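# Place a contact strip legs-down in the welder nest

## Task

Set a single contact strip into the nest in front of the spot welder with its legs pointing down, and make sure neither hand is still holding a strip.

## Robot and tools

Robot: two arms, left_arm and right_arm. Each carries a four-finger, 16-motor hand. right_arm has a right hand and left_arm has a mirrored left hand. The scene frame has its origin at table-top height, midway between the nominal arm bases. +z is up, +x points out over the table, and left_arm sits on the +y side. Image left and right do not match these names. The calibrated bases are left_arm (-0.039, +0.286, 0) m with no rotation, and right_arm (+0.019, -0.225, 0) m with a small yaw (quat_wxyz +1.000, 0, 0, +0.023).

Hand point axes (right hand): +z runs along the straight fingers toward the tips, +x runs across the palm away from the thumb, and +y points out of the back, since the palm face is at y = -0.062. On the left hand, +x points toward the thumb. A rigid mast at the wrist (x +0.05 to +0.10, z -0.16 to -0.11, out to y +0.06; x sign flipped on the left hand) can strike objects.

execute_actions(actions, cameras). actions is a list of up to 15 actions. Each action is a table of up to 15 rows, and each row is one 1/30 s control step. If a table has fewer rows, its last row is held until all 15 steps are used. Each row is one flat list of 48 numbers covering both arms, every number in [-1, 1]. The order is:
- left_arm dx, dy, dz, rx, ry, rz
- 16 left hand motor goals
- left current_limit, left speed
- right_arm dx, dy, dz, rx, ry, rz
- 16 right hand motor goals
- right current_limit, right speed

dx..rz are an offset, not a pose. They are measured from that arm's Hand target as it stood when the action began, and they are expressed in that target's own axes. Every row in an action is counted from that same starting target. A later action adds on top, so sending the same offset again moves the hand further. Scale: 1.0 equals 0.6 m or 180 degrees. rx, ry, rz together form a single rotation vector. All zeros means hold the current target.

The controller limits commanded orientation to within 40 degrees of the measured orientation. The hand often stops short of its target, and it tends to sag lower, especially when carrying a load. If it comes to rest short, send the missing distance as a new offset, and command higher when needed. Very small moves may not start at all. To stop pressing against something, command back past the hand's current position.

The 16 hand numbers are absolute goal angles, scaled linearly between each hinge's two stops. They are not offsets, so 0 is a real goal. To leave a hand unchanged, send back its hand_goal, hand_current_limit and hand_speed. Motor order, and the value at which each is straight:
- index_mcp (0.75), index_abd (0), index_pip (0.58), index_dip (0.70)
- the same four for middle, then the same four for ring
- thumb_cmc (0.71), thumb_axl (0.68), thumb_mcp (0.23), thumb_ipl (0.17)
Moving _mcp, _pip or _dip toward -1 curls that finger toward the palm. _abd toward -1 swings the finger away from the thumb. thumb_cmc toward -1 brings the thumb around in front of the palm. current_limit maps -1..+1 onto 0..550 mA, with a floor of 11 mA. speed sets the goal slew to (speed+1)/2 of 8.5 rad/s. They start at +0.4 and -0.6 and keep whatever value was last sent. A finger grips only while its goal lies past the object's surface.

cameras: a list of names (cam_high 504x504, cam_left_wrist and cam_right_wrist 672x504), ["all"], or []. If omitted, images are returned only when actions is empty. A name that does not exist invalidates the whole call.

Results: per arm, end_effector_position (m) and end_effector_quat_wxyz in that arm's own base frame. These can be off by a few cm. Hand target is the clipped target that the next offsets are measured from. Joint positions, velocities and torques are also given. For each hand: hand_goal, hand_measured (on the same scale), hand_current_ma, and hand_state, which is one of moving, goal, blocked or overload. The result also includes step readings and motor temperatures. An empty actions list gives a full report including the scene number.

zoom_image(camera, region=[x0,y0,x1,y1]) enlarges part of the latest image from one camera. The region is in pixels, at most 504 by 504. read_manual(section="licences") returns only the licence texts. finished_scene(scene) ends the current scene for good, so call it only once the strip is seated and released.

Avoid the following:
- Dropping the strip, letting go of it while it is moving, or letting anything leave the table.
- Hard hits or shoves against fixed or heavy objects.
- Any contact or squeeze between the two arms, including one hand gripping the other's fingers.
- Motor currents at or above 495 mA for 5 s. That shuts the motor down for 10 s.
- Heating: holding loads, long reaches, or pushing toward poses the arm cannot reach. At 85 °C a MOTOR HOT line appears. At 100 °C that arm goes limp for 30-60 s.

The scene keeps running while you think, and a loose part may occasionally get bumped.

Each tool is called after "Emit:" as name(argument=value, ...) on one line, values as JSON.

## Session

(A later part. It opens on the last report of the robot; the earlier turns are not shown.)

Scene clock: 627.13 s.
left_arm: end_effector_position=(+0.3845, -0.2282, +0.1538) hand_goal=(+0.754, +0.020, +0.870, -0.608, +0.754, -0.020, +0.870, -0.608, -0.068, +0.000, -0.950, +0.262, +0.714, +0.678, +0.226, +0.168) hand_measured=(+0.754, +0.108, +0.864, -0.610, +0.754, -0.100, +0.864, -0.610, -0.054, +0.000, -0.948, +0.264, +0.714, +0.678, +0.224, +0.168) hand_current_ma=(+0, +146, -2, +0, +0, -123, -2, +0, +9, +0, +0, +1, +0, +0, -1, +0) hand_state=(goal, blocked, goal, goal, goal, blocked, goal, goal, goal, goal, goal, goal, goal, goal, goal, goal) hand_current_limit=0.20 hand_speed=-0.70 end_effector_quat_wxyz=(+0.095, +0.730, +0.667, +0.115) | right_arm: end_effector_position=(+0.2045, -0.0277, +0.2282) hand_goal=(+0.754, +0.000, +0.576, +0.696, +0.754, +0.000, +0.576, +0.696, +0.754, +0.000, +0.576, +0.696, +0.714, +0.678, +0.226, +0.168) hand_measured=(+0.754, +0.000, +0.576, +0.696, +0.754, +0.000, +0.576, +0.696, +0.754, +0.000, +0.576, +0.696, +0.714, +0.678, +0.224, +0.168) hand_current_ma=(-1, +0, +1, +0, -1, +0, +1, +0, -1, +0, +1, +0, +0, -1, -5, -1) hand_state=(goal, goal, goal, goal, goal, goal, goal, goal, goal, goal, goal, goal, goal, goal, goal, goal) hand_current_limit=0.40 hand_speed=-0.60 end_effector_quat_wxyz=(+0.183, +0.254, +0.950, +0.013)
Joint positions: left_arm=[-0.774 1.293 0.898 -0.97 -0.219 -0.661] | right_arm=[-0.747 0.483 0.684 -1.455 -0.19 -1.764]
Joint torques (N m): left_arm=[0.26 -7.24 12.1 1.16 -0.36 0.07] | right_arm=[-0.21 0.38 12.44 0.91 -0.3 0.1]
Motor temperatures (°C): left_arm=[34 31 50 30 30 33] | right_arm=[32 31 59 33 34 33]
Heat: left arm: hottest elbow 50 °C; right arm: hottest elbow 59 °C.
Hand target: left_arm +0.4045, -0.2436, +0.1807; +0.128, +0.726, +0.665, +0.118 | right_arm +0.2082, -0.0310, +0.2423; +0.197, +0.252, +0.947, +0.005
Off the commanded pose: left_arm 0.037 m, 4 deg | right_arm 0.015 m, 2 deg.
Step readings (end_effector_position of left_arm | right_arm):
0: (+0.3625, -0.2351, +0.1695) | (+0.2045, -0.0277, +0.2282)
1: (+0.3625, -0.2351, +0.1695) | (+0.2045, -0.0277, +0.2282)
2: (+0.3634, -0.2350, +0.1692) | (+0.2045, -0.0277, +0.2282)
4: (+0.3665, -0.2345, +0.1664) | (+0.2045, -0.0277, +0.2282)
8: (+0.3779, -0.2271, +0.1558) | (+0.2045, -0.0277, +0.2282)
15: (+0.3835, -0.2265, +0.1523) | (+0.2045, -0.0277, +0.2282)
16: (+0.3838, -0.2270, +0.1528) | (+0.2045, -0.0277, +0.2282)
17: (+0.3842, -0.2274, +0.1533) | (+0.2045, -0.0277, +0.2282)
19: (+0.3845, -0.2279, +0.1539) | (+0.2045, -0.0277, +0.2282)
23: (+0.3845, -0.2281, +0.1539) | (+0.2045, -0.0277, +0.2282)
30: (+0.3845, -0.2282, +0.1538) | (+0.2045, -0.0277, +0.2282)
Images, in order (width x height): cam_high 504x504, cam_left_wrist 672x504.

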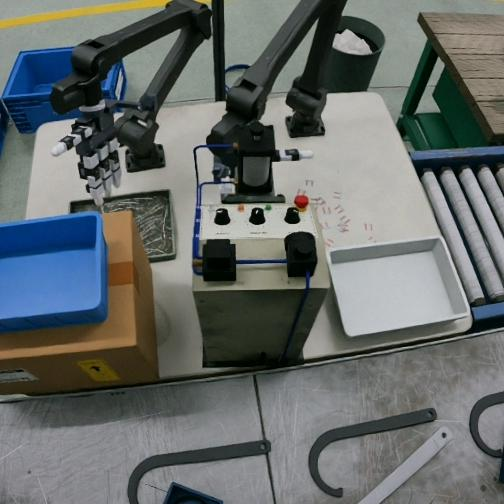

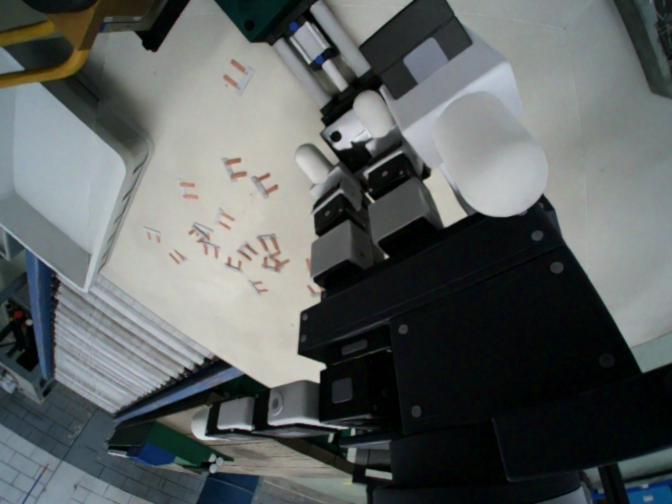

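Emit:
execute_actions(actions=[[[0,0.0069,-0.0188,0,0,0,0.754,0.02,0.869,-0.609,0.754,-0.02,0.869,-0.609,-0.068,0,-0.95,0.262,0.714,0.678,0.226,0.168,0.2,-0.7,0,0,0,0,0,0,0.754,0,0.576,0.696,0.754,0,0.576,0.696,0.754,0,0.576,0.696,0.714,0.678,0.226,0.168,0.4,-0.6]],[[0,0,0,0,0,0,0.754,0.02,0.869,-0.609,0.754,-0.02,0.869,-0.609,-0.068,0,-0.95,0.262,0.714,0.678,0.226,0.168,0.2,-0.7,0,0,0,0,0,0,0.754,0,0.576,0.696,0.754,0,0.576,0.696,0.754,0,0.576,0.696,0.714,0.678,0.226,0.168,0.4,-0.6]]], cameras=["cam_left_wrist"])

Emit:
zoom_image(camera="cam_left_wrist", region=[320, 130, 380, 190])

Scene clock: 639.93 s.
left_arm: end_effector_position=(+0.3889, -0.2325, +0.1636) hand_goal=(+0.754, +0.020, +0.870, -0.608, +0.754, -0.020, +0.870, -0.608, -0.068, +0.000, -0.950, +0.262, +0.714, +0.678, +0.226, +0.168) hand_measured=(+0.754, +0.108, +0.864, -0.610, +0.754, -0.100, +0.864, -0.610, -0.054, +0.000, -0.948, +0.264, +0.714, +0.678, +0.224, +0.168) hand_current_ma=(+0, +146, -2, +0, +0, -123, -2, +0, +9, +0, +0, +1, +0, +0, -1, +0) hand_state=(goal, blocked, goal, goal, goal, blocked, goal, goal, goal, goal, goal, goal, goal, goal, goal, goal) hand_current_limit=0.20 hand_speed=-0.70 end_effector_quat_wxyz=(+0.101, +0.729, +0.667, +0.116) | right_arm: end_effector_position=(+0.2045, -0.0277, +0.2282) hand_goal=(+0.754, +0.000, +0.576, +0.696, +0.754, +0.000, +0.576, +0.696, +0.754, +0.000, +0.576, +0.696, +0.714, +0.678, +0.226, +0.168) hand_measured=(+0.754, +0.000, +0.576, +0.696, +0.754, +0.000, +0.576, +0.696, +0.754, +0.000, +0.576, +0.696, +0.714, +0.678, +0.224, +0.168) hand_current_ma=(-1, +0, +1, +0, -1, +0, +1, +0, -1, +0, +1, +0, +0, -1, -5, -1) hand_state=(goal, goal, goal, goal, goal, goal, goal, goal, goal, goal, goal, goal, goal, goal, goal, goal) hand_current_limit=0.40 hand_speed=-0.60 end_effector_quat_wxyz=(+0.183, +0.254, +0.950, +0.013)
Joint positions: left_arm=[-0.774 1.293 0.922 -0.981 -0.219 -0.661] | right_arm=[-0.747 0.483 0.684 -1.455 -0.19 -1.764]
Joint torques (N m): left_arm=[0.32 -8 12.16 0.28 -0.36 0.07] | right_arm=[-0.38 -0.32 12.59 0.8 -0.25 0.11]
Motor temperatures (°C): left_arm=[34 31 52 30 30 33] | right_arm=[32 31 59 33 34 33]
Heat: left arm: hottest elbow 52 °C; right arm: hottest elbow 59 °C.
Hand target: left_arm +0.4046, -0.2436, +0.1928; +0.128, +0.726, +0.665, +0.118 | right_arm +0.2082, -0.0310, +0.2423; +0.197, +0.252, +0.947, +0.005
Off the commanded pose: left_arm 0.035 m, 3 deg | right_arm 0.015 m, 2 deg.
Step readings (end_effector_position of left_arm | right_arm):
0: (+0.3845, -0.2282, +0.1538) | (+0.2045, -0.0277, +0.2282)
1: (+0.3845, -0.2282, +0.1538) | (+0.2045, -0.0277, +0.2282)
2: (+0.3847, -0.2284, +0.1542) | (+0.2045, -0.0277, +0.2282)
4: (+0.3855, -0.2292, +0.1557) | (+0.2045, -0.0277, +0.2282)
8: (+0.3881, -0.2317, +0.1613) | (+0.2045, -0.0277, +0.2282)
15: (+0.3890, -0.2326, +0.1637) | (+0.2045, -0.0277, +0.2282)
16: (+0.3890, -0.2326, +0.1637) | (+0.2045, -0.0277, +0.2282)
17: (+0.3889, -0.2326, +0.1636) | (+0.2045, -0.0277, +0.2282)
19: (+0.3889, -0.2326, +0.1636) | (+0.2045, -0.0277, +0.2282)
23: (+0.3889, -0.2325, +0.1636) | (+0.2045, -0.0277, +0.2282)
30: (+0.3889, -0.2325, +0.1636) | (+0.2045, -0.0277, +0.2282)
Images, in order (width x height): cam_left_wrist 672x504.

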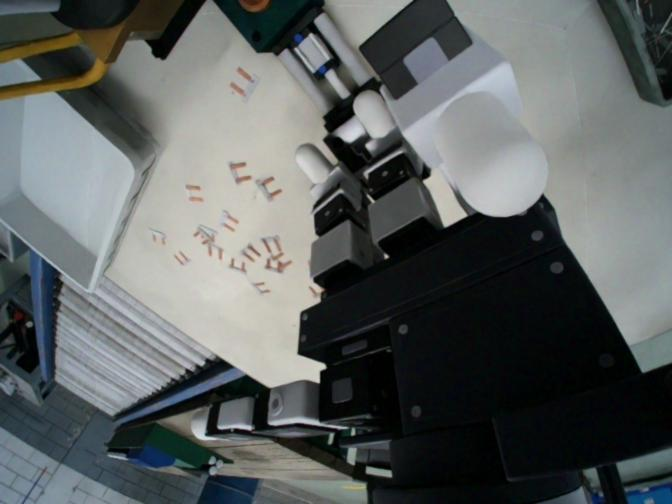

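Scaled by 8.400 from the camera's 672x504 image, which has a finer 960x720 frame.

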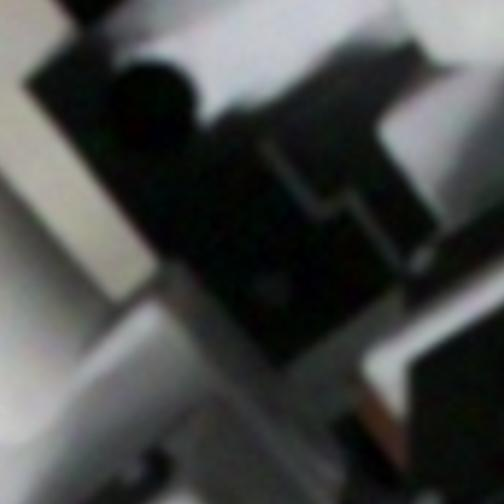

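Emit:
execute_actions(actions=[[[0,0.0114,-0.0313,0,0,0,0.754,0.02,0.869,-0.609,0.754,-0.02,0.869,-0.609,-0.068,0,-0.95,0.262,0.714,0.678,0.226,0.168,0.2,-0.7,0,0,0,0,0,0,0.754,0,0.576,0.696,0.754,0,0.576,0.696,0.754,0,0.576,0.696,0.714,0.678,0.226,0.168,0.4,-0.6]],[[0,0,0,0,0,0,0.754,0.02,0.869,-0.609,0.754,-0.02,0.869,-0.609,-0.068,0,-0.95,0.262,0.714,0.678,0.226,0.168,0.2,-0.7,0,0,0,0,0,0,0.754,0,0.576,0.696,0.754,0,0.576,0.696,0.754,0,0.576,0.696,0.714,0.678,0.226,0.168,0.4,-0.6]]], cameras=["cam_left_wrist"])

Emit:
zoom_image(camera="cam_left_wrist", region=[320, 130, 380, 190])

Scene clock: 669.93 s.
left_arm: end_effector_position=(+0.3898, -0.2334, +0.1815) hand_goal=(+0.754, +0.020, +0.870, -0.608, +0.754, -0.020, +0.870, -0.608, -0.068, +0.000, -0.950, +0.262, +0.714, +0.678, +0.226, +0.168) hand_measured=(+0.754, +0.108, +0.864, -0.610, +0.754, -0.100, +0.864, -0.610, -0.054, +0.000, -0.948, +0.264, +0.714, +0.678, +0.224, +0.168) hand_current_ma=(+0, +146, -2, +0, +0, -123, -2, +0, +9, +0, +0, +1, +0, +0, -1, +0) hand_state=(goal, blocked, goal, goal, goal, blocked, goal, goal, goal, goal, goal, goal, goal, goal, goal, goal) hand_current_limit=0.20 hand_speed=-0.70 end_effector_quat_wxyz=(+0.099, +0.730, +0.667, +0.116) | right_arm: end_effector_position=(+0.2045, -0.0277, +0.2282) hand_goal=(+0.754, +0.000, +0.576, +0.696, +0.754, +0.000, +0.576, +0.696, +0.754, +0.000, +0.576, +0.696, +0.714, +0.678, +0.226, +0.168) hand_measured=(+0.754, +0.000, +0.576, +0.696, +0.754, +0.000, +0.576, +0.696, +0.754, +0.000, +0.576, +0.696, +0.714, +0.678, +0.224, +0.168) hand_current_ma=(-1, +0, +1, +0, -1, +0, +1, +0, -1, +0, +1, +0, +0, -1, -5, -1) hand_state=(goal, goal, goal, goal, goal, goal, goal, goal, goal, goal, goal, goal, goal, goal, goal, goal) hand_current_limit=0.40 hand_speed=-0.60 end_effector_quat_wxyz=(+0.183, +0.254, +0.950, +0.013)
Joint positions: left_arm=[-0.774 1.281 0.962 -1.037 -0.219 -0.66] | right_arm=[-0.747 0.483 0.684 -1.455 -0.19 -1.764]
Joint torques (N m): left_arm=[0.32 -8.23 12.31 0.27 -0.37 0.07] | right_arm=[0.5 0.79 12.45 0.77 -0.28 0.07]
Motor temperatures (°C): left_arm=[34 31 53 30 30 33] | right_arm=[32 31 59 33 34 33]
Heat: left arm: hottest elbow 53 °C; right arm: hottest elbow 59 °C.
Hand target: left_arm +0.4045, -0.2436, +0.2127; +0.128, +0.726, +0.665, +0.118 | right_arm +0.2082, -0.0310, +0.2423; +0.197, +0.252, +0.947, +0.005
Off the commanded pose: left_arm 0.036 m, 3 deg | right_arm 0.015 m, 2 deg.
Step readings (end_effector_position of left_arm | right_arm):
0: (+0.3889, -0.2325, +0.1636) | (+0.2045, -0.0277, +0.2282)
1: (+0.3888, -0.2325, +0.1636) | (+0.2045, -0.0277, +0.2282)
2: (+0.3886, -0.2322, +0.1639) | (+0.2045, -0.0277, +0.2282)
4: (+0.3877, -0.2314, +0.1654) | (+0.2045, -0.0277, +0.2282)
8: (+0.3888, -0.2325, +0.1741) | (+0.2045, -0.0277, +0.2282)
15: (+0.3901, -0.2338, +0.1817) | (+0.2045, -0.0277, +0.2282)
16: (+0.3901, -0.2337, +0.1817) | (+0.2045, -0.0277, +0.2282)
17: (+0.3900, -0.2336, +0.1816) | (+0.2045, -0.0277, +0.2282)
19: (+0.3899, -0.2335, +0.1816) | (+0.2045, -0.0277, +0.2282)
23: (+0.3899, -0.2335, +0.1815) | (+0.2045, -0.0277, +0.2282)
30: (+0.3898, -0.2334, +0.1815) | (+0.2045, -0.0277, +0.2282)
Images, in order (width x height): cam_left_wrist 672x504.

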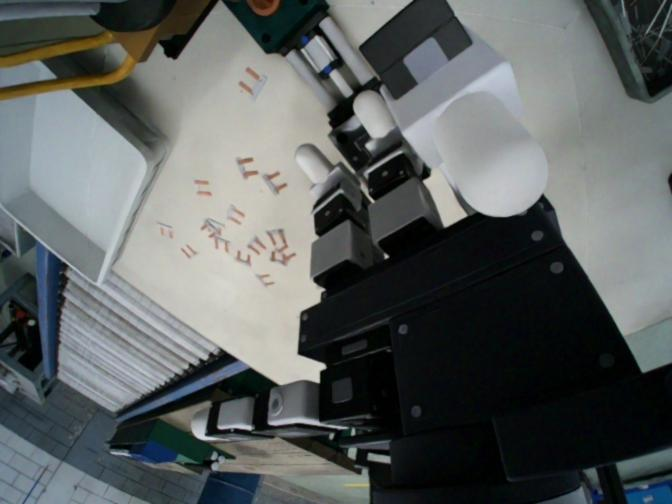

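Scaled by 8.400 from the camera's 672x504 image, which has a finer 960x720 frame.

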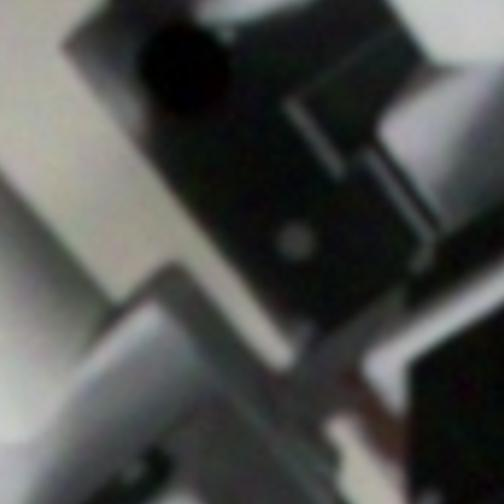

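Emit:
execute_actions(actions=[[[0,-0.0187,0.0512,0,0,0,0.754,0.02,0.869,-0.609,0.754,-0.02,0.869,-0.609,-0.068,0,-0.95,0.262,0.714,0.678,0.226,0.168,0.2,-0.7,0,0,0,0,0,0,0.754,0,0.576,0.696,0.754,0,0.576,0.696,0.754,0,0.576,0.696,0.714,0.678,0.226,0.168,0.4,-0.6]]], cameras=["cam_left_wrist"])

Emit:
zoom_image(camera="cam_left_wrist", region=[320, 130, 380, 190])

Scene clock: 683.63 s.
left_arm: end_effector_position=(+0.4008, -0.2444, +0.1817) hand_goal=(+0.754, +0.020, +0.870, -0.608, +0.754, -0.020, +0.870, -0.608, -0.068, +0.000, -0.950, +0.262, +0.714, +0.678, +0.226, +0.168) hand_measured=(+0.754, +0.108, +0.864, -0.610, +0.754, -0.100, +0.864, -0.610, -0.054, +0.000, -0.948, +0.264, +0.714, +0.678, +0.224, +0.168) hand_current_ma=(+0, +146, -2, +0, +0, -123, -2, +0, +9, +0, +0, +1, +0, +0, -1, +0) hand_state=(goal, blocked, goal, goal, goal, blocked, goal, goal, goal, goal, goal, goal, goal, goal, goal, goal) hand_current_limit=0.20 hand_speed=-0.70 end_effector_quat_wxyz=(+0.125, +0.725, +0.667, +0.117) | right_arm: end_effector_position=(+0.2045, -0.0277, +0.2282) hand_goal=(+0.754, +0.000, +0.576, +0.696, +0.754, +0.000, +0.576, +0.696, +0.754, +0.000, +0.576, +0.696, +0.714, +0.678, +0.226, +0.168) hand_measured=(+0.754, +0.000, +0.576, +0.696, +0.754, +0.000, +0.576, +0.696, +0.754, +0.000, +0.576, +0.696, +0.714, +0.678, +0.224, +0.168) hand_current_ma=(-1, +0, +1, +0, -1, +0, +1, +0, -1, +0, +1, +0, +0, -1, -5, -1) hand_state=(goal, goal, goal, goal, goal, goal, goal, goal, goal, goal, goal, goal, goal, goal, goal, goal) hand_current_limit=0.40 hand_speed=-0.60 end_effector_quat_wxyz=(+0.183, +0.254, +0.950, +0.013)
Joint positions: left_arm=[-0.774 1.297 0.962 -0.967 -0.218 -0.66] | right_arm=[-0.747 0.483 0.684 -1.455 -0.19 -1.764]
Joint torques (N m): left_arm=[0.38 -7.41 7.45 1.31 -0.36 0.08] | right_arm=[-0.03 0.67 12.45 0.9 -0.3 0.13]
Motor temperatures (°C): left_arm=[34 31 52 30 30 33] | right_arm=[32 31 59 33 34 33]
Heat: left arm: hottest elbow 52 °C; right arm: hottest elbow 59 °C.
Hand target: left_arm +0.4045, -0.2436, +0.1799; +0.128, +0.726, +0.665, +0.118 | right_arm +0.2082, -0.0310, +0.2423; +0.197, +0.252, +0.947, +0.005
Off the commanded pose: left_arm 0.004 m, 0 deg | right_arm 0.015 m, 2 deg.
Step readings (end_effector_position of left_arm | right_arm):
0: (+0.3898, -0.2334, +0.1815) | (+0.2045, -0.0277, +0.2282)
1: (+0.3898, -0.2334, +0.1815) | (+0.2045, -0.0277, +0.2282)
2: (+0.3900, -0.2338, +0.1816) | (+0.2045, -0.0277, +0.2282)
4: (+0.3925, -0.2361, +0.1830) | (+0.2045, -0.0277, +0.2282)
8: (+0.3983, -0.2418, +0.1844) | (+0.2045, -0.0277, +0.2282)
15: (+0.4007, -0.2442, +0.1816) | (+0.2045, -0.0277, +0.2282)
Images, in order (width x height): cam_left_wrist 672x504.

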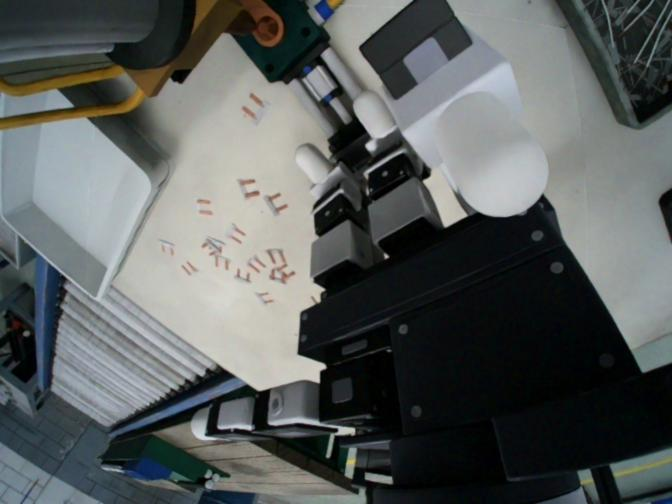

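Scaled by 8.400 from the camera's 672x504 image, which has a finer 960x720 frame.

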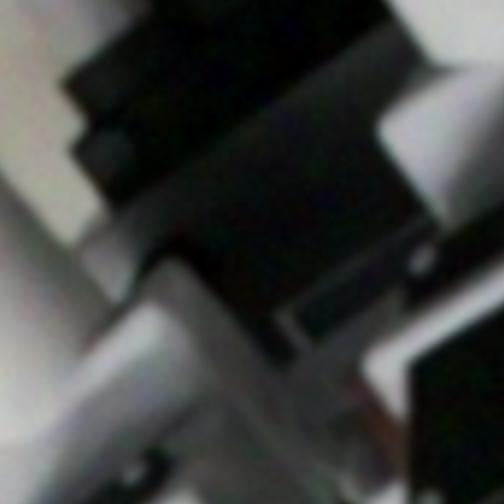

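Emit:
zoom_image(camera="cam_left_wrist", region=[345, 150, 380, 185])

Scaled by 14.400 from the camera's 672x504 image, which has a finer 960x720 frame.

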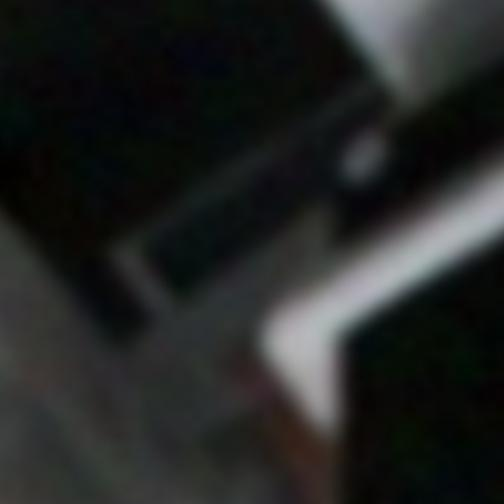

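Emit:
execute_actions(actions=[[[0.0092,-0.0057,0.0157,0,0,0,0.754,0.02,0.869,-0.609,0.754,-0.02,0.869,-0.609,-0.068,0,-0.95,0.262,0.714,0.678,0.226,0.168,0.2,-0.7,0,0,0,0,0,0,0.754,0,0.576,0.696,0.754,0,0.576,0.696,0.754,0,0.576,0.696,0.714,0.678,0.226,0.168,0.4,-0.6]]], cameras=["cam_left_wrist"])

Emit:
zoom_image(camera="cam_left_wrist", region=[345, 150, 380, 185])

Scene clock: 722.93 s.
left_arm: end_effector_position=(+0.4004, -0.2403, +0.1715) hand_goal=(+0.754, +0.020, +0.870, -0.608, +0.754, -0.020, +0.870, -0.608, -0.068, +0.000, -0.950, +0.262, +0.714, +0.678, +0.226, +0.168) hand_measured=(+0.754, +0.108, +0.864, -0.610, +0.754, -0.100, +0.864, -0.610, -0.054, +0.000, -0.948, +0.264, +0.714, +0.678, +0.224, +0.168) hand_current_ma=(+0, +146, -2, +0, +0, -123, -2, +0, +9, +0, +0, +1, +0, +0, -1, +0) hand_state=(goal, blocked, goal, goal, goal, blocked, goal, goal, goal, goal, goal, goal, goal, goal, goal, goal) hand_current_limit=0.20 hand_speed=-0.70 end_effector_quat_wxyz=(+0.125, +0.727, +0.665, +0.117) | right_arm: end_effector_position=(+0.2045, -0.0277, +0.2282) hand_goal=(+0.754, +0.000, +0.576, +0.696, +0.754, +0.000, +0.576, +0.696, +0.754, +0.000, +0.576, +0.696, +0.714, +0.678, +0.226, +0.168) hand_measured=(+0.754, +0.000, +0.576, +0.696, +0.754, +0.000, +0.576, +0.696, +0.754, +0.000, +0.576, +0.696, +0.714, +0.678, +0.224, +0.168) hand_current_ma=(-1, +0, +1, +0, -1, +0, +1, +0, -1, +0, +1, +0, +0, -1, -5, -1) hand_state=(goal, goal, goal, goal, goal, goal, goal, goal, goal, goal, goal, goal, goal, goal, goal, goal) hand_current_limit=0.40 hand_speed=-0.60 end_effector_quat_wxyz=(+0.183, +0.254, +0.950, +0.013)
Joint positions: left_arm=[-0.766 1.298 0.934 -0.936 -0.215 -0.649] | right_arm=[-0.747 0.483 0.684 -1.455 -0.19 -1.764]
Joint torques (N m): left_arm=[0.62 -7.36 7.41 1.32 -0.35 0.09] | right_arm=[-0.73 0.26 12.53 0.75 -0.3 0.1]
Motor temperatures (°C): left_arm=[34 32 49 30 30 33] | right_arm=[32 31 59 33 34 33]
Heat: left arm: hottest elbow 49 °C; right arm: hottest elbow 59 °C.
Hand target: left_arm +0.4050, -0.2381, +0.1698; +0.128, +0.726, +0.665, +0.118 | right_arm +0.2082, -0.0310, +0.2423; +0.197, +0.252, +0.947, +0.005
Off the commanded pose: left_arm 0.005 m, 0 deg | right_arm 0.015 m, 2 deg.
Step readings (end_effector_position of left_arm | right_arm):
0: (+0.4009, -0.2444, +0.1817) | (+0.2045, -0.0277, +0.2282)
1: (+0.4009, -0.2444, +0.1817) | (+0.2045, -0.0277, +0.2282)
2: (+0.4009, -0.2446, +0.1813) | (+0.2045, -0.0277, +0.2282)
4: (+0.4014, -0.2442, +0.1793) | (+0.2045, -0.0277, +0.2282)
8: (+0.3996, -0.2412, +0.1727) | (+0.2045, -0.0277, +0.2282)
15: (+0.4003, -0.2402, +0.1714) | (+0.2045, -0.0277, +0.2282)
Images, in order (width x height): cam_left_wrist 672x504.

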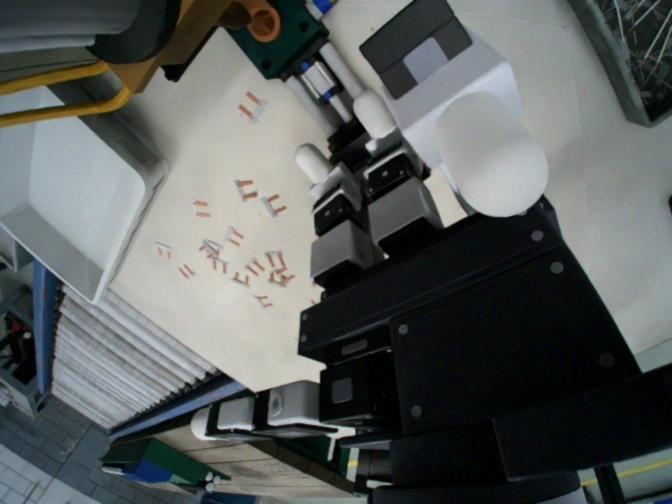

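Scaled by 14.400 from the camera's 672x504 image, which has a finer 960x720 frame.

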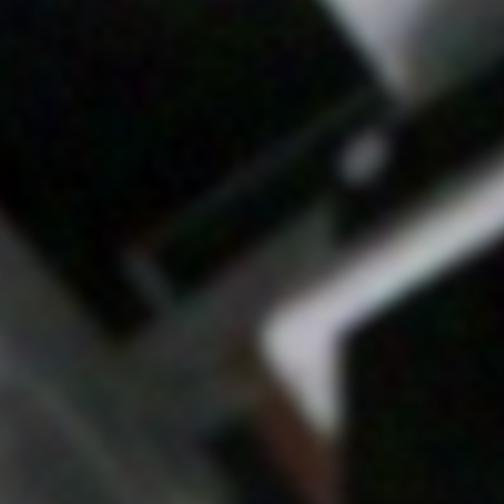

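Emit:
execute_actions(actions=[[[0.0017,-0.0062,0.0191,0,0,0,0.754,0.02,0.869,-0.609,0.754,-0.02,0.869,-0.609,-0.068,0,-0.95,0.262,0.714,0.678,0.226,0.168,0.2,-0.7,0,0,0,0,0,0,0.754,0,0.576,0.696,0.754,0,0.576,0.696,0.754,0,0.576,0.696,0.714,0.678,0.226,0.168,0.4,-0.6]]], cameras=["cam_left_wrist"])

Emit:
zoom_image(camera="cam_left_wrist", region=[345, 150, 380, 185])

Scene clock: 738.73 s.
left_arm: end_effector_position=(+0.4009, -0.2396, +0.1589) hand_goal=(+0.754, +0.020, +0.870, -0.608, +0.754, -0.020, +0.870, -0.608, -0.068, +0.000, -0.950, +0.262, +0.714, +0.678, +0.226, +0.168) hand_measured=(+0.754, +0.108, +0.864, -0.610, +0.754, -0.100, +0.864, -0.610, -0.054, +0.000, -0.948, +0.264, +0.714, +0.678, +0.224, +0.168) hand_current_ma=(+0, +146, -2, +0, +0, -123, -2, +0, +9, +0, +0, +1, +0, +0, -1, +0) hand_state=(goal, blocked, goal, goal, goal, blocked, goal, goal, goal, goal, goal, goal, goal, goal, goal, goal) hand_current_limit=0.20 hand_speed=-0.70 end_effector_quat_wxyz=(+0.125, +0.727, +0.665, +0.116) | right_arm: end_effector_position=(+0.2045, -0.0277, +0.2282) hand_goal=(+0.754, +0.000, +0.576, +0.696, +0.754, +0.000, +0.576, +0.696, +0.754, +0.000, +0.576, +0.696, +0.714, +0.678, +0.226, +0.168) hand_measured=(+0.754, +0.000, +0.576, +0.696, +0.754, +0.000, +0.576, +0.696, +0.754, +0.000, +0.576, +0.696, +0.714, +0.678, +0.224, +0.168) hand_current_ma=(-1, +0, +1, +0, -1, +0, +1, +0, -1, +0, +1, +0, +0, -1, -5, -1) hand_state=(goal, goal, goal, goal, goal, goal, goal, goal, goal, goal, goal, goal, goal, goal, goal, goal) hand_current_limit=0.40 hand_speed=-0.60 end_effector_quat_wxyz=(+0.183, +0.254, +0.950, +0.013)
Joint positions: left_arm=[-0.764 1.311 0.911 -0.9 -0.214 -0.646] | right_arm=[-0.747 0.483 0.684 -1.455 -0.19 -1.764]
Joint torques (N m): left_arm=[0.62 -7.47 7.31 1.35 -0.36 0.09] | right_arm=[-0.15 0.5 12.53 0.5 -0.23 0.08]
Motor temperatures (°C): left_arm=[34 32 48 30 30 33] | right_arm=[32 31 59 33 34 33]
Heat: left arm: hottest elbow 48 °C; right arm: hottest elbow 59 °C.
Hand target: left_arm +0.4056, -0.2371, +0.1579; +0.128, +0.726, +0.665, +0.118 | right_arm +0.2082, -0.0310, +0.2423; +0.197, +0.252, +0.947, +0.005
Off the commanded pose: left_arm 0.005 m, 0 deg | right_arm 0.015 m, 2 deg.
Step readings (end_effector_position of left_arm | right_arm):
0: (+0.4004, -0.2404, +0.1714) | (+0.2045, -0.0277, +0.2282)
1: (+0.4004, -0.2404, +0.1714) | (+0.2045, -0.0277, +0.2282)
2: (+0.4006, -0.2407, +0.1713) | (+0.2045, -0.0277, +0.2282)
4: (+0.4012, -0.2410, +0.1699) | (+0.2045, -0.0277, +0.2282)
8: (+0.4005, -0.2399, +0.1629) | (+0.2045, -0.0277, +0.2282)
15: (+0.4007, -0.2394, +0.1588) | (+0.2045, -0.0277, +0.2282)
Images, in order (width x height): cam_left_wrist 672x504.

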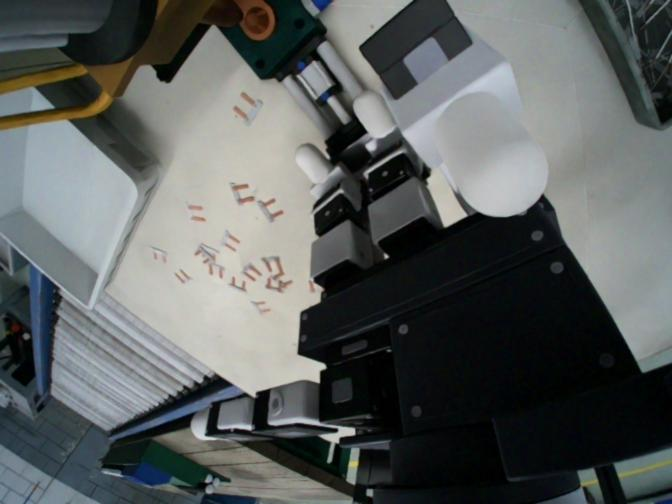

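Scaled by 14.400 from the camera's 672x504 image, which has a finer 960x720 frame.

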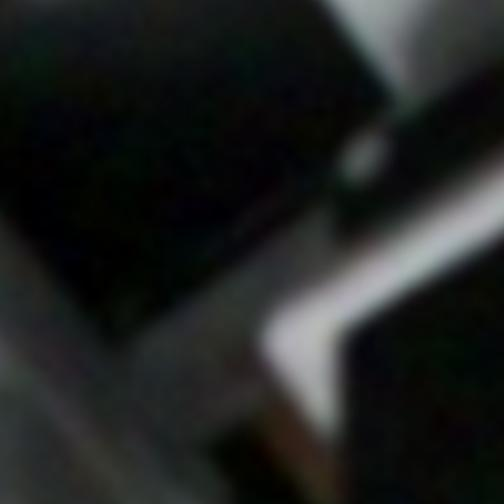

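Emit:
execute_actions(actions=[[[0.0005,-0.0015,0.0088,0,0,0,0.754,0.02,0.869,-0.609,0.754,-0.02,0.869,-0.609,-0.068,0,-0.95,0.262,0.714,0.678,0.226,0.168,0.2,-0.7,0,0,0,0,0,0,0.754,0,0.576,0.696,0.754,0,0.576,0.696,0.754,0,0.576,0.696,0.714,0.678,0.226,0.168,0.4,-0.6]]], cameras=["cam_left_wrist"])

Emit:
zoom_image(camera="cam_left_wrist", region=[345, 150, 380, 185])

Scene clock: 754.87 s.
left_arm: end_effector_position=(+0.4020, -0.2396, +0.1548) hand_goal=(+0.754, +0.020, +0.870, -0.608, +0.754, -0.020, +0.870, -0.608, -0.068, +0.000, -0.950, +0.262, +0.714, +0.678, +0.226, +0.168) hand_measured=(+0.754, +0.108, +0.864, -0.610, +0.754, -0.100, +0.864, -0.610, -0.054, +0.000, -0.948, +0.264, +0.714, +0.678, +0.224, +0.168) hand_current_ma=(+0, +146, -2, +0, +0, -123, -2, +0, +9, +0, +0, +1, +0, +0, -1, +0) hand_state=(goal, blocked, goal, goal, goal, blocked, goal, goal, goal, goal, goal, goal, goal, goal, goal, goal) hand_current_limit=0.20 hand_speed=-0.70 end_effector_quat_wxyz=(+0.126, +0.727, +0.665, +0.116) | right_arm: end_effector_position=(+0.2045, -0.0277, +0.2282) hand_goal=(+0.754, +0.000, +0.576, +0.696, +0.754, +0.000, +0.576, +0.696, +0.754, +0.000, +0.576, +0.696, +0.714, +0.678, +0.226, +0.168) hand_measured=(+0.754, +0.000, +0.576, +0.696, +0.754, +0.000, +0.576, +0.696, +0.754, +0.000, +0.576, +0.696, +0.714, +0.678, +0.224, +0.168) hand_current_ma=(-1, +0, +1, +0, -1, +0, +1, +0, -1, +0, +1, +0, +0, -1, -5, -1) hand_state=(goal, goal, goal, goal, goal, goal, goal, goal, goal, goal, goal, goal, goal, goal, goal, goal) hand_current_limit=0.40 hand_speed=-0.60 end_effector_quat_wxyz=(+0.183, +0.254, +0.950, +0.013)
Joint positions: left_arm=[-0.761 1.317 0.903 -0.884 -0.213 -0.644] | right_arm=[-0.747 0.483 0.684 -1.455 -0.19 -1.764]
Joint torques (N m): left_arm=[0.67 -7.41 7.2 1.33 -0.35 0.08] | right_arm=[-0.56 0.09 12.6 0.75 -0.29 0.12]
Motor temperatures (°C): left_arm=[34 32 48 30 30 33] | right_arm=[32 31 59 33 34 33]
Heat: left arm: hottest elbow 48 °C; right arm: hottest elbow 59 °C.
Hand target: left_arm +0.4065, -0.2368, +0.1525; +0.128, +0.726, +0.665, +0.117 | right_arm +0.2082, -0.0310, +0.2423; +0.197, +0.252, +0.947, +0.005
Off the commanded pose: left_arm 0.006 m, 0 deg | right_arm 0.015 m, 2 deg.
Step readings (end_effector_position of left_arm | right_arm):
0: (+0.4009, -0.2396, +0.1589) | (+0.2045, -0.0277, +0.2282)
1: (+0.4009, -0.2396, +0.1589) | (+0.2045, -0.0277, +0.2282)
2: (+0.4011, -0.2398, +0.1591) | (+0.2045, -0.0277, +0.2282)
4: (+0.4017, -0.2402, +0.1591) | (+0.2045, -0.0277, +0.2282)
8: (+0.4020, -0.2399, +0.1571) | (+0.2045, -0.0277, +0.2282)
15: (+0.4020, -0.2395, +0.1548) | (+0.2045, -0.0277, +0.2282)
Images, in order (width x height): cam_left_wrist 672x504.

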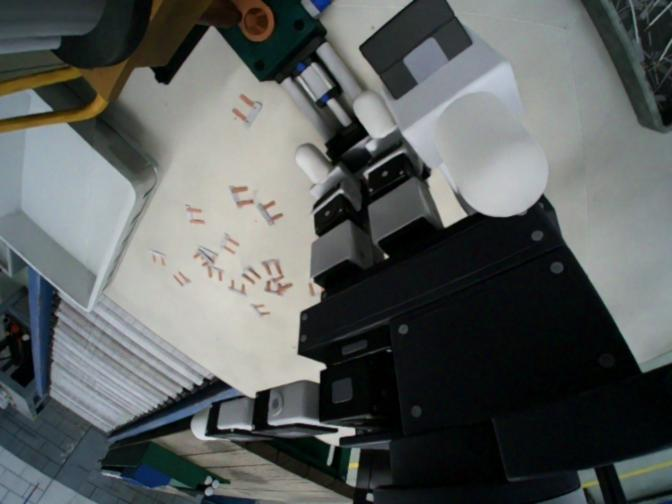

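Scaled by 14.400 from the camera's 672x504 image, which has a finer 960x720 frame.

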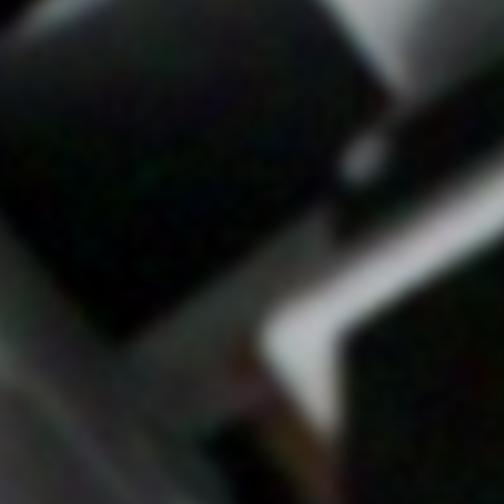

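Emit:
execute_actions(actions=[[[0,-0.0042,0.0038,0,0,0,0.754,0.02,0.869,-0.609,0.754,-0.02,0.869,-0.609,-0.068,0,-0.95,0.262,0.714,0.678,0.226,0.168,0.2,-0.7,0,0,0,0,0,0,0.754,0,0.576,0.696,0.754,0,0.576,0.696,0.754,0,0.576,0.696,0.714,0.678,0.226,0.168,0.4,-0.6]]])

Scene clock: 761.87 s.
left_arm: end_effector_position=(+0.4016, -0.2392, +0.1529) hand_goal=(+0.754, +0.020, +0.870, -0.608, +0.754, -0.020, +0.870, -0.608, -0.068, +0.000, -0.950, +0.262, +0.714, +0.678, +0.226, +0.168) hand_measured=(+0.754, +0.108, +0.864, -0.610, +0.754, -0.100, +0.864, -0.610, -0.054, +0.000, -0.948, +0.264, +0.714, +0.678, +0.224, +0.168) hand_current_ma=(+0, +146, -2, +0, +0, -123, -2, +0, +9, +0, +0, +1, +0, +0, -1, +0) hand_state=(goal, blocked, goal, goal, goal, blocked, goal, goal, goal, goal, goal, goal, goal, goal, goal, goal) hand_current_limit=0.20 hand_speed=-0.70 end_effector_quat_wxyz=(+0.127, +0.726, +0.665, +0.116) | right_arm: end_effector_position=(+0.2045, -0.0277, +0.2282) hand_goal=(+0.754, +0.000, +0.576, +0.696, +0.754, +0.000, +0.576, +0.696, +0.754, +0.000, +0.576, +0.696, +0.714, +0.678, +0.226, +0.168) hand_measured=(+0.754, +0.000, +0.576, +0.696, +0.754, +0.000, +0.576, +0.696, +0.754, +0.000, +0.576, +0.696, +0.714, +0.678, +0.224, +0.168) hand_current_ma=(-1, +0, +1, +0, -1, +0, +1, +0, -1, +0, +1, +0, +0, -1, -5, -1) hand_state=(goal, goal, goal, goal, goal, goal, goal, goal, goal, goal, goal, goal, goal, goal, goal, goal) hand_current_limit=0.40 hand_speed=-0.60 end_effector_quat_wxyz=(+0.183, +0.254, +0.950, +0.013)
Joint positions: left_arm=[-0.761 1.317 0.897 -0.876 -0.213 -0.644] | right_arm=[-0.747 0.483 0.684 -1.455 -0.19 -1.764]
Joint torques (N m): left_arm=[0.44 -7.36 7.04 1.35 -0.38 0.06] | right_arm=[-0.26 1.14 12.59 0.68 -0.29 0.11]
Motor temperatures (°C): left_arm=[34 32 48 30 30 33] | right_arm=[32 31 59 33 34 33]
Heat: left arm: hottest elbow 48 °C; right arm: hottest elbow 59 °C.
Hand target: left_arm +0.4049, -0.2367, +0.1496; +0.128, +0.726, +0.665, +0.117 | right_arm +0.2082, -0.0310, +0.2423; +0.197, +0.252, +0.947, +0.005
Off the commanded pose: left_arm 0.005 m, 0 deg | right_arm 0.015 m, 2 deg.
Step readings (end_effector_position of left_arm | right_arm):
0: (+0.4020, -0.2396, +0.1548) | (+0.2045, -0.0277, +0.2282)
1: (+0.4020, -0.2396, +0.1548) | (+0.2045, -0.0277, +0.2282)
2: (+0.4022, -0.2397, +0.1549) | (+0.2045, -0.0277, +0.2282)
4: (+0.4022, -0.2397, +0.1546) | (+0.2045, -0.0277, +0.2282)
8: (+0.4015, -0.2390, +0.1528) | (+0.2045, -0.0277, +0.2282)
15: (+0.4016, -0.2392, +0.1529) | (+0.2045, -0.0277, +0.2282)

Emit:
execute_actions(actions=[[[-0.0008,-0.0027,0.0044,0,0,0,0.754,0.02,0.869,-0.609,0.754,-0.02,0.869,-0.609,-0.068,0,-0.95,0.262,0.714,0.678,0.226,0.168,0.2,-0.7,0,0,0,0,0,0,0.754,0,0.576,0.696,0.754,0,0.576,0.696,0.754,0,0.576,0.696,0.714,0.678,0.226,0.168,0.4,-0.6]]], cameras=["cam_left_wrist"])

Emit:
zoom_image(camera="cam_left_wrist", region=[345, 150, 380, 185])

Scene clock: 767.87 s.
left_arm: end_effector_position=(+0.4024, -0.2398, +0.1530) hand_goal=(+0.754, +0.020, +0.870, -0.608, +0.754, -0.020, +0.870, -0.608, -0.068, +0.000, -0.950, +0.262, +0.714, +0.678, +0.226, +0.168) hand_measured=(+0.754, +0.108, +0.864, -0.610, +0.754, -0.100, +0.864, -0.610, -0.054, +0.000, -0.948, +0.264, +0.714, +0.678, +0.224, +0.168) hand_current_ma=(+0, +146, -2, +0, +0, -123, -2, +0, +9, +0, +0, +1, +0, +0, -1, +0) hand_state=(goal, blocked, goal, goal, goal, blocked, goal, goal, goal, goal, goal, goal, goal, goal, goal, goal) hand_current_limit=0.20 hand_speed=-0.70 end_effector_quat_wxyz=(+0.130, +0.726, +0.665, +0.117) | right_arm: end_effector_position=(+0.2045, -0.0277, +0.2282) hand_goal=(+0.754, +0.000, +0.576, +0.696, +0.754, +0.000, +0.576, +0.696, +0.754, +0.000, +0.576, +0.696, +0.714, +0.678, +0.226, +0.168) hand_measured=(+0.754, +0.000, +0.576, +0.696, +0.754, +0.000, +0.576, +0.696, +0.754, +0.000, +0.576, +0.696, +0.714, +0.678, +0.224, +0.168) hand_current_ma=(-1, +0, +1, +0, -1, +0, +1, +0, -1, +0, +1, +0, +0, -1, -5, -1) hand_state=(goal, goal, goal, goal, goal, goal, goal, goal, goal, goal, goal, goal, goal, goal, goal, goal) hand_current_limit=0.40 hand_speed=-0.60 end_effector_quat_wxyz=(+0.183, +0.254, +0.950, +0.013)
Joint positions: left_arm=[-0.761 1.317 0.895 -0.867 -0.214 -0.644] | right_arm=[-0.747 0.483 0.684 -1.455 -0.19 -1.764]
Joint torques (N m): left_arm=[0.32 -7.12 6.76 1.36 -0.38 0.03] | right_arm=[-0.21 0.38 12.44 0.88 -0.34 0.07]
Motor temperatures (°C): left_arm=[34 31 48 30 30 33] | right_arm=[32 31 59 33 34 33]
Heat: left arm: hottest elbow 48 °C; right arm: hottest elbow 59 °C.
Hand target: left_arm +0.4043, -0.2371, +0.1466; +0.128, +0.726, +0.665, +0.118 | right_arm +0.2082, -0.0310, +0.2423; +0.197, +0.252, +0.947, +0.005
Off the commanded pose: left_arm 0.007 m, 0 deg | right_arm 0.015 m, 2 deg.
Step readings (end_effector_position of left_arm | right_arm):
0: (+0.4016, -0.2392, +0.1529) | (+0.2045, -0.0277, +0.2282)
1: (+0.4016, -0.2392, +0.1529) | (+0.2045, -0.0277, +0.2282)
2: (+0.4018, -0.2393, +0.1530) | (+0.2045, -0.0277, +0.2282)
4: (+0.4019, -0.2395, +0.1528) | (+0.2045, -0.0277, +0.2282)
8: (+0.4023, -0.2397, +0.1530) | (+0.2045, -0.0277, +0.2282)
15: (+0.4024, -0.2397, +0.1529) | (+0.2045, -0.0277, +0.2282)
Images, in order (width x height): cam_left_wrist 672x504.

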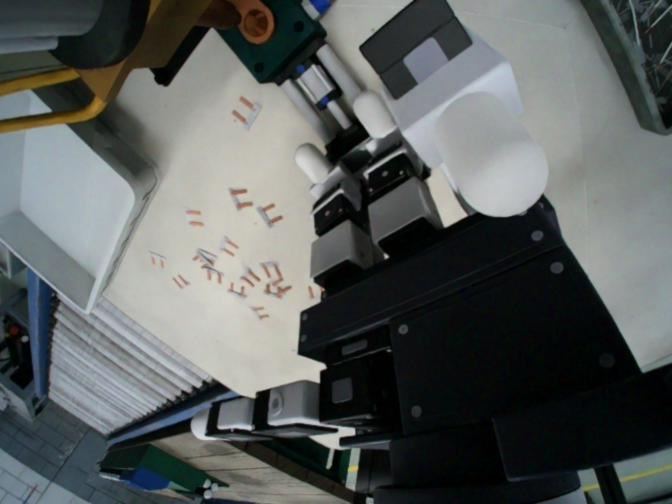

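Scaled by 14.400 from the camera's 672x504 image, which has a finer 960x720 frame.

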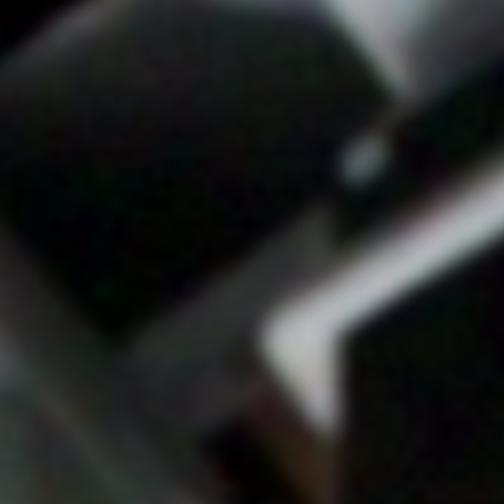

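Emit:
execute_actions(actions=[[[-0.0003,-0.0028,-0.004,0,0,0,0.754,0.02,0.869,-0.609,0.754,-0.02,0.869,-0.609,-0.068,0,-0.95,0.262,0.714,0.678,0.226,0.168,0.2,-0.7,0,0,0,0,0,0,0.754,0,0.576,0.696,0.754,0,0.576,0.696,0.754,0,0.576,0.696,0.714,0.678,0.226,0.168,0.4,-0.6]]])

Scene clock: 779.10 s.
left_arm: end_effector_position=(+0.4024, -0.2398, +0.1530) hand_goal=(+0.754, +0.020, +0.870, -0.608, +0.754, -0.020, +0.870, -0.608, -0.068, +0.000, -0.950, +0.262, +0.714, +0.678, +0.226, +0.168) hand_measured=(+0.754, +0.108, +0.864, -0.610, +0.754, -0.100, +0.864, -0.610, -0.054, +0.000, -0.948, +0.264, +0.714, +0.678, +0.224, +0.168) hand_current_ma=(+0, +146, -2, +0, +0, -123, -2, +0, +9, +0, +0, +1, +0, +0, -1, +0) hand_state=(goal, blocked, goal, goal, goal, blocked, goal, goal, goal, goal, goal, goal, goal, goal, goal, goal) hand_current_limit=0.20 hand_speed=-0.70 end_effector_quat_wxyz=(+0.130, +0.726, +0.665, +0.117) | right_arm: end_effector_position=(+0.2045, -0.0277, +0.2282) hand_goal=(+0.754, +0.000, +0.576, +0.696, +0.754, +0.000, +0.576, +0.696, +0.754, +0.000, +0.576, +0.696, +0.714, +0.678, +0.226, +0.168) hand_measured=(+0.754, +0.000, +0.576, +0.696, +0.754, +0.000, +0.576, +0.696, +0.754, +0.000, +0.576, +0.696, +0.714, +0.678, +0.224, +0.168) hand_current_ma=(-1, +0, +1, +0, -1, +0, +1, +0, -1, +0, +1, +0, +0, -1, -5, -1) hand_state=(goal, goal, goal, goal, goal, goal, goal, goal, goal, goal, goal, goal, goal, goal, goal, goal) hand_current_limit=0.40 hand_speed=-0.60 end_effector_quat_wxyz=(+0.183, +0.254, +0.950, +0.013)
Joint positions: left_arm=[-0.761 1.317 0.895 -0.867 -0.214 -0.644] | right_arm=[-0.747 0.483 0.684 -1.455 -0.19 -1.764]
Joint torques (N m): left_arm=[-0.03 -7.59 6.67 1.1 -0.42 -0.01] | right_arm=[0.09 1.08 12.44 0.75 -0.29 0.09]
Motor temperatures (°C): left_arm=[34 31 48 30 30 33] | right_arm=[32 31 59 33 34 33]
Heat: left arm: hottest elbow 48 °C; right arm: hottest elbow 59 °C.
Hand target: left_arm +0.4019, -0.2371, +0.1482; +0.128, +0.726, +0.665, +0.117 | right_arm +0.2082, -0.0310, +0.2423; +0.197, +0.252, +0.947, +0.005
Off the commanded pose: left_arm 0.005 m, 0 deg | right_arm 0.015 m, 2 deg.
Step readings (end_effector_position of left_arm | right_arm):
0: (+0.4024, -0.2398, +0.1530) | (+0.2045, -0.0277, +0.2282)
1: (+0.4024, -0.2398, +0.1530) | (+0.2045, -0.0277, +0.2282)
2: (+0.4024, -0.2398, +0.1530) | (+0.2045, -0.0277, +0.2282)
4: (+0.4024, -0.2398, +0.1530) | (+0.2045, -0.0277, +0.2282)
8: (+0.4024, -0.2398, +0.1530) | (+0.2045, -0.0277, +0.2282)
15: (+0.4024, -0.2398, +0.1530) | (+0.2045, -0.0277, +0.2282)

Emit:
execute_actions(actions=[[[0,0,0,0,0,0,0.78,0.02,0.843,-0.609,0.78,-0.02,0.843,-0.609,-0.068,0,-0.95,0.262,0.714,0.678,0.226,0.168,0.2,-0.9,0,0,0,0,0,0,0.754,0,0.576,0.696,0.754,0,0.576,0.696,0.754,0,0.576,0.696,0.714,0.678,0.226,0.168,0.4,-0.6]]], cameras=["cam_left_wrist"])

Emit:
zoom_image(camera="cam_left_wrist", region=[345, 150, 380, 185])

Scene clock: 797.37 s.
left_arm: end_effector_position=(+0.4025, -0.2397, +0.1530) hand_goal=(+0.780, +0.020, +0.844, -0.608, +0.780, -0.020, +0.844, -0.608, -0.068, +0.000, -0.950, +0.262, +0.714, +0.678, +0.226, +0.168) hand_measured=(+0.766, +0.108, +0.842, -0.610, +0.776, -0.100, +0.844, -0.610, -0.054, +0.000, -0.948, +0.264, +0.714, +0.678, +0.224, +0.168) hand_current_ma=(-11, +146, +0, +0, -2, -123, +0, +0, +9, +0, +0, +1, +0, +0, -1, +0) hand_state=(goal, blocked, goal, goal, goal, blocked, goal, goal, goal, goal, goal, goal, goal, goal, goal, goal) hand_current_limit=0.20 hand_speed=-0.90 end_effector_quat_wxyz=(+0.130, +0.726, +0.665, +0.117) | right_arm: end_effector_position=(+0.2045, -0.0277, +0.2282) hand_goal=(+0.754, +0.000, +0.576, +0.696, +0.754, +0.000, +0.576, +0.696, +0.754, +0.000, +0.576, +0.696, +0.714, +0.678, +0.226, +0.168) hand_measured=(+0.754, +0.000, +0.576, +0.696, +0.754, +0.000, +0.576, +0.696, +0.754, +0.000, +0.576, +0.696, +0.714, +0.678, +0.224, +0.168) hand_current_ma=(-1, +0, +1, +0, -1, +0, +1, +0, -1, +0, +1, +0, +0, -1, -5, -1) hand_state=(goal, goal, goal, goal, goal, goal, goal, goal, goal, goal, goal, goal, goal, goal, goal, goal) hand_current_limit=0.40 hand_speed=-0.60 end_effector_quat_wxyz=(+0.183, +0.254, +0.950, +0.013)
Joint positions: left_arm=[-0.761 1.317 0.895 -0.867 -0.215 -0.644] | right_arm=[-0.747 0.483 0.684 -1.455 -0.19 -1.764]
Joint torques (N m): left_arm=[-0.03 -7.59 6.67 1.09 -0.4 -0.01] | right_arm=[0.03 0.5 12.44 0.64 -0.3 0.06]
Motor temperatures (°C): left_arm=[34 31 47 30 30 33] | right_arm=[32 31 59 33 34 33]
Heat: left arm: hottest elbow 47 °C; right arm: hottest elbow 59 °C.
Hand target: left_arm +0.4019, -0.2371, +0.1482; +0.128, +0.726, +0.665, +0.118 | right_arm +0.2082, -0.0310, +0.2423; +0.197, +0.252, +0.947, +0.005
Off the commanded pose: left_arm 0.005 m, 0 deg | right_arm 0.015 m, 2 deg.
Step readings (end_effector_position of left_arm | right_arm):
0: (+0.4024, -0.2398, +0.1530) | (+0.2045, -0.0277, +0.2282)
1: (+0.4024, -0.2398, +0.1530) | (+0.2045, -0.0277, +0.2282)
2: (+0.4024, -0.2397, +0.1530) | (+0.2045, -0.0277, +0.2282)
4: (+0.4025, -0.2397, +0.1530) | (+0.2045, -0.0277, +0.2282)
8: (+0.4025, -0.2397, +0.1530) | (+0.2045, -0.0277, +0.2282)
15: (+0.4025, -0.2397, +0.1530) | (+0.2045, -0.0277, +0.2282)
Images, in order (width x height): cam_left_wrist 672x504.

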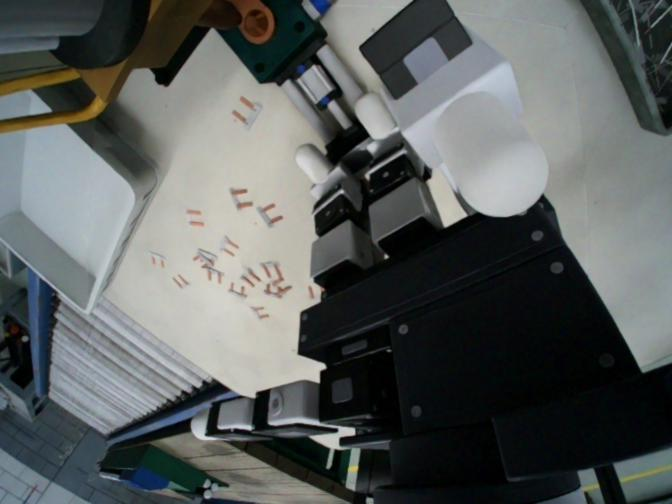

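Scaled by 14.400 from the camera's 672x504 image, which has a finer 960x720 frame.

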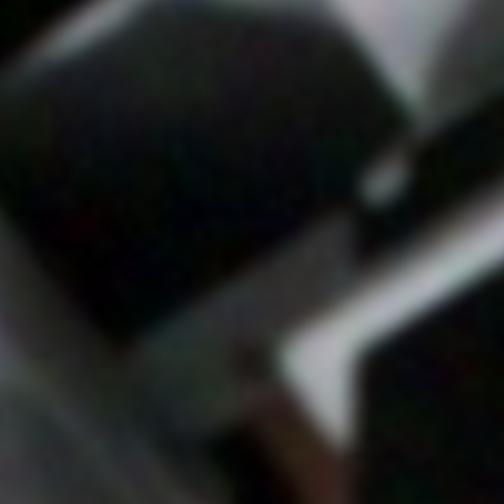

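Emit:
execute_actions(actions=[[[0,0.0046,-0.0125,0,0,0,0.78,0.02,0.843,-0.609,0.78,-0.02,0.843,-0.609,-0.068,0,-0.95,0.262,0.714,0.678,0.226,0.168,0.2,-0.9,0,0,0,0,0,0,0.754,0,0.576,0.696,0.754,0,0.576,0.696,0.754,0,0.576,0.696,0.714,0.678,0.226,0.168,0.4,-0.6]]], cameras=["cam_left_wrist"])

Emit:
zoom_image(camera="cam_left_wrist", region=[345, 150, 380, 185])

Scene clock: 806.47 s.
left_arm: end_effector_position=(+0.4021, -0.2393, +0.1529) hand_goal=(+0.780, +0.020, +0.844, -0.608, +0.780, -0.020, +0.844, -0.608, -0.068, +0.000, -0.950, +0.262, +0.714, +0.678, +0.226, +0.168) hand_measured=(+0.766, +0.108, +0.842, -0.610, +0.776, -0.100, +0.842, -0.610, -0.054, +0.000, -0.948, +0.264, +0.714, +0.678, +0.224, +0.168) hand_current_ma=(-11, +146, +0, +0, -2, -123, +0, +0, +9, +0, +0, +1, +0, +0, -1, +0) hand_state=(goal, blocked, goal, goal, goal, blocked, goal, goal, goal, goal, goal, goal, goal, goal, goal, goal) hand_current_limit=0.20 hand_speed=-0.90 end_effector_quat_wxyz=(+0.129, +0.726, +0.665, +0.117) | right_arm: end_effector_position=(+0.2045, -0.0277, +0.2282) hand_goal=(+0.754, +0.000, +0.576, +0.696, +0.754, +0.000, +0.576, +0.696, +0.754, +0.000, +0.576, +0.696, +0.714, +0.678, +0.226, +0.168) hand_measured=(+0.754, +0.000, +0.576, +0.696, +0.754, +0.000, +0.576, +0.696, +0.754, +0.000, +0.576, +0.696, +0.714, +0.678, +0.224, +0.168) hand_current_ma=(-1, +0, +1, +0, -1, +0, +1, +0, -1, +0, +1, +0, +0, -1, -5, -1) hand_state=(goal, goal, goal, goal, goal, goal, goal, goal, goal, goal, goal, goal, goal, goal, goal, goal) hand_current_limit=0.40 hand_speed=-0.60 end_effector_quat_wxyz=(+0.183, +0.254, +0.950, +0.013)
Joint positions: left_arm=[-0.761 1.316 0.895 -0.87 -0.215 -0.644] | right_arm=[-0.747 0.483 0.684 -1.455 -0.19 -1.764]
Joint torques (N m): left_arm=[0.03 -8.23 7.79 0.2 -0.39 -0.01] | right_arm=[0.21 0.97 12.56 0.73 -0.32 0.07]
Motor temperatures (°C): left_arm=[34 31 46 30 30 33] | right_arm=[32 31 59 33 34 33]
Heat: left arm: hottest elbow 46 °C; right arm: hottest elbow 59 °C.
Hand target: left_arm +0.4019, -0.2371, +0.1562; +0.128, +0.726, +0.665, +0.117 | right_arm +0.2082, -0.0310, +0.2423; +0.197, +0.252, +0.947, +0.005
Off the commanded pose: left_arm 0.004 m, 0 deg | right_arm 0.015 m, 2 deg.
Step readings (end_effector_position of left_arm | right_arm):
0: (+0.4025, -0.2397, +0.1530) | (+0.2045, -0.0277, +0.2282)
1: (+0.4025, -0.2397, +0.1530) | (+0.2045, -0.0277, +0.2282)
2: (+0.4025, -0.2397, +0.1530) | (+0.2045, -0.0277, +0.2282)
4: (+0.4025, -0.2397, +0.1530) | (+0.2045, -0.0277, +0.2282)
8: (+0.4024, -0.2396, +0.1529) | (+0.2045, -0.0277, +0.2282)
15: (+0.4021, -0.2393, +0.1529) | (+0.2045, -0.0277, +0.2282)
Images, in order (width x height): cam_left_wrist 672x504.

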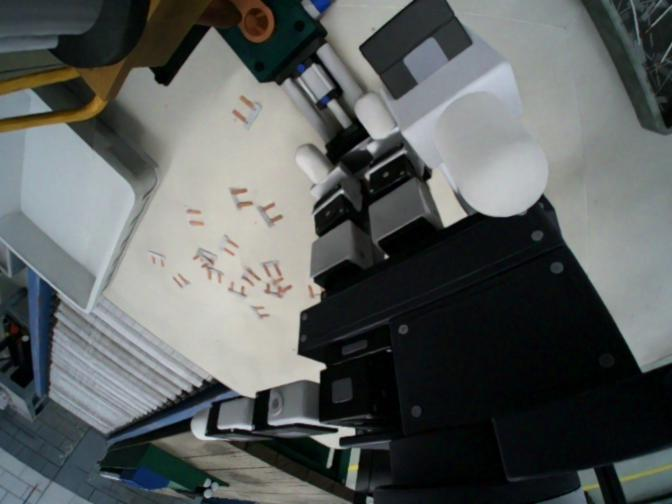

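Scaled by 14.400 from the camera's 672x504 image, which has a finer 960x720 frame.

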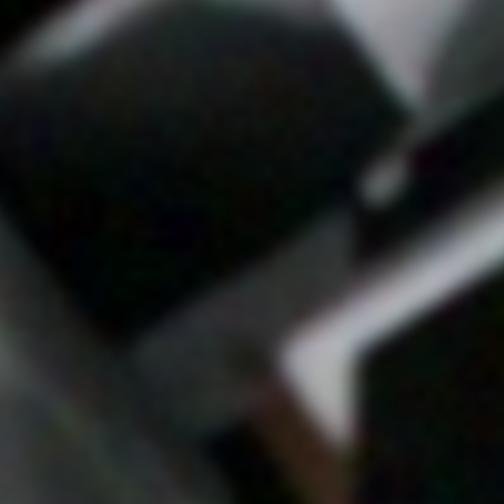

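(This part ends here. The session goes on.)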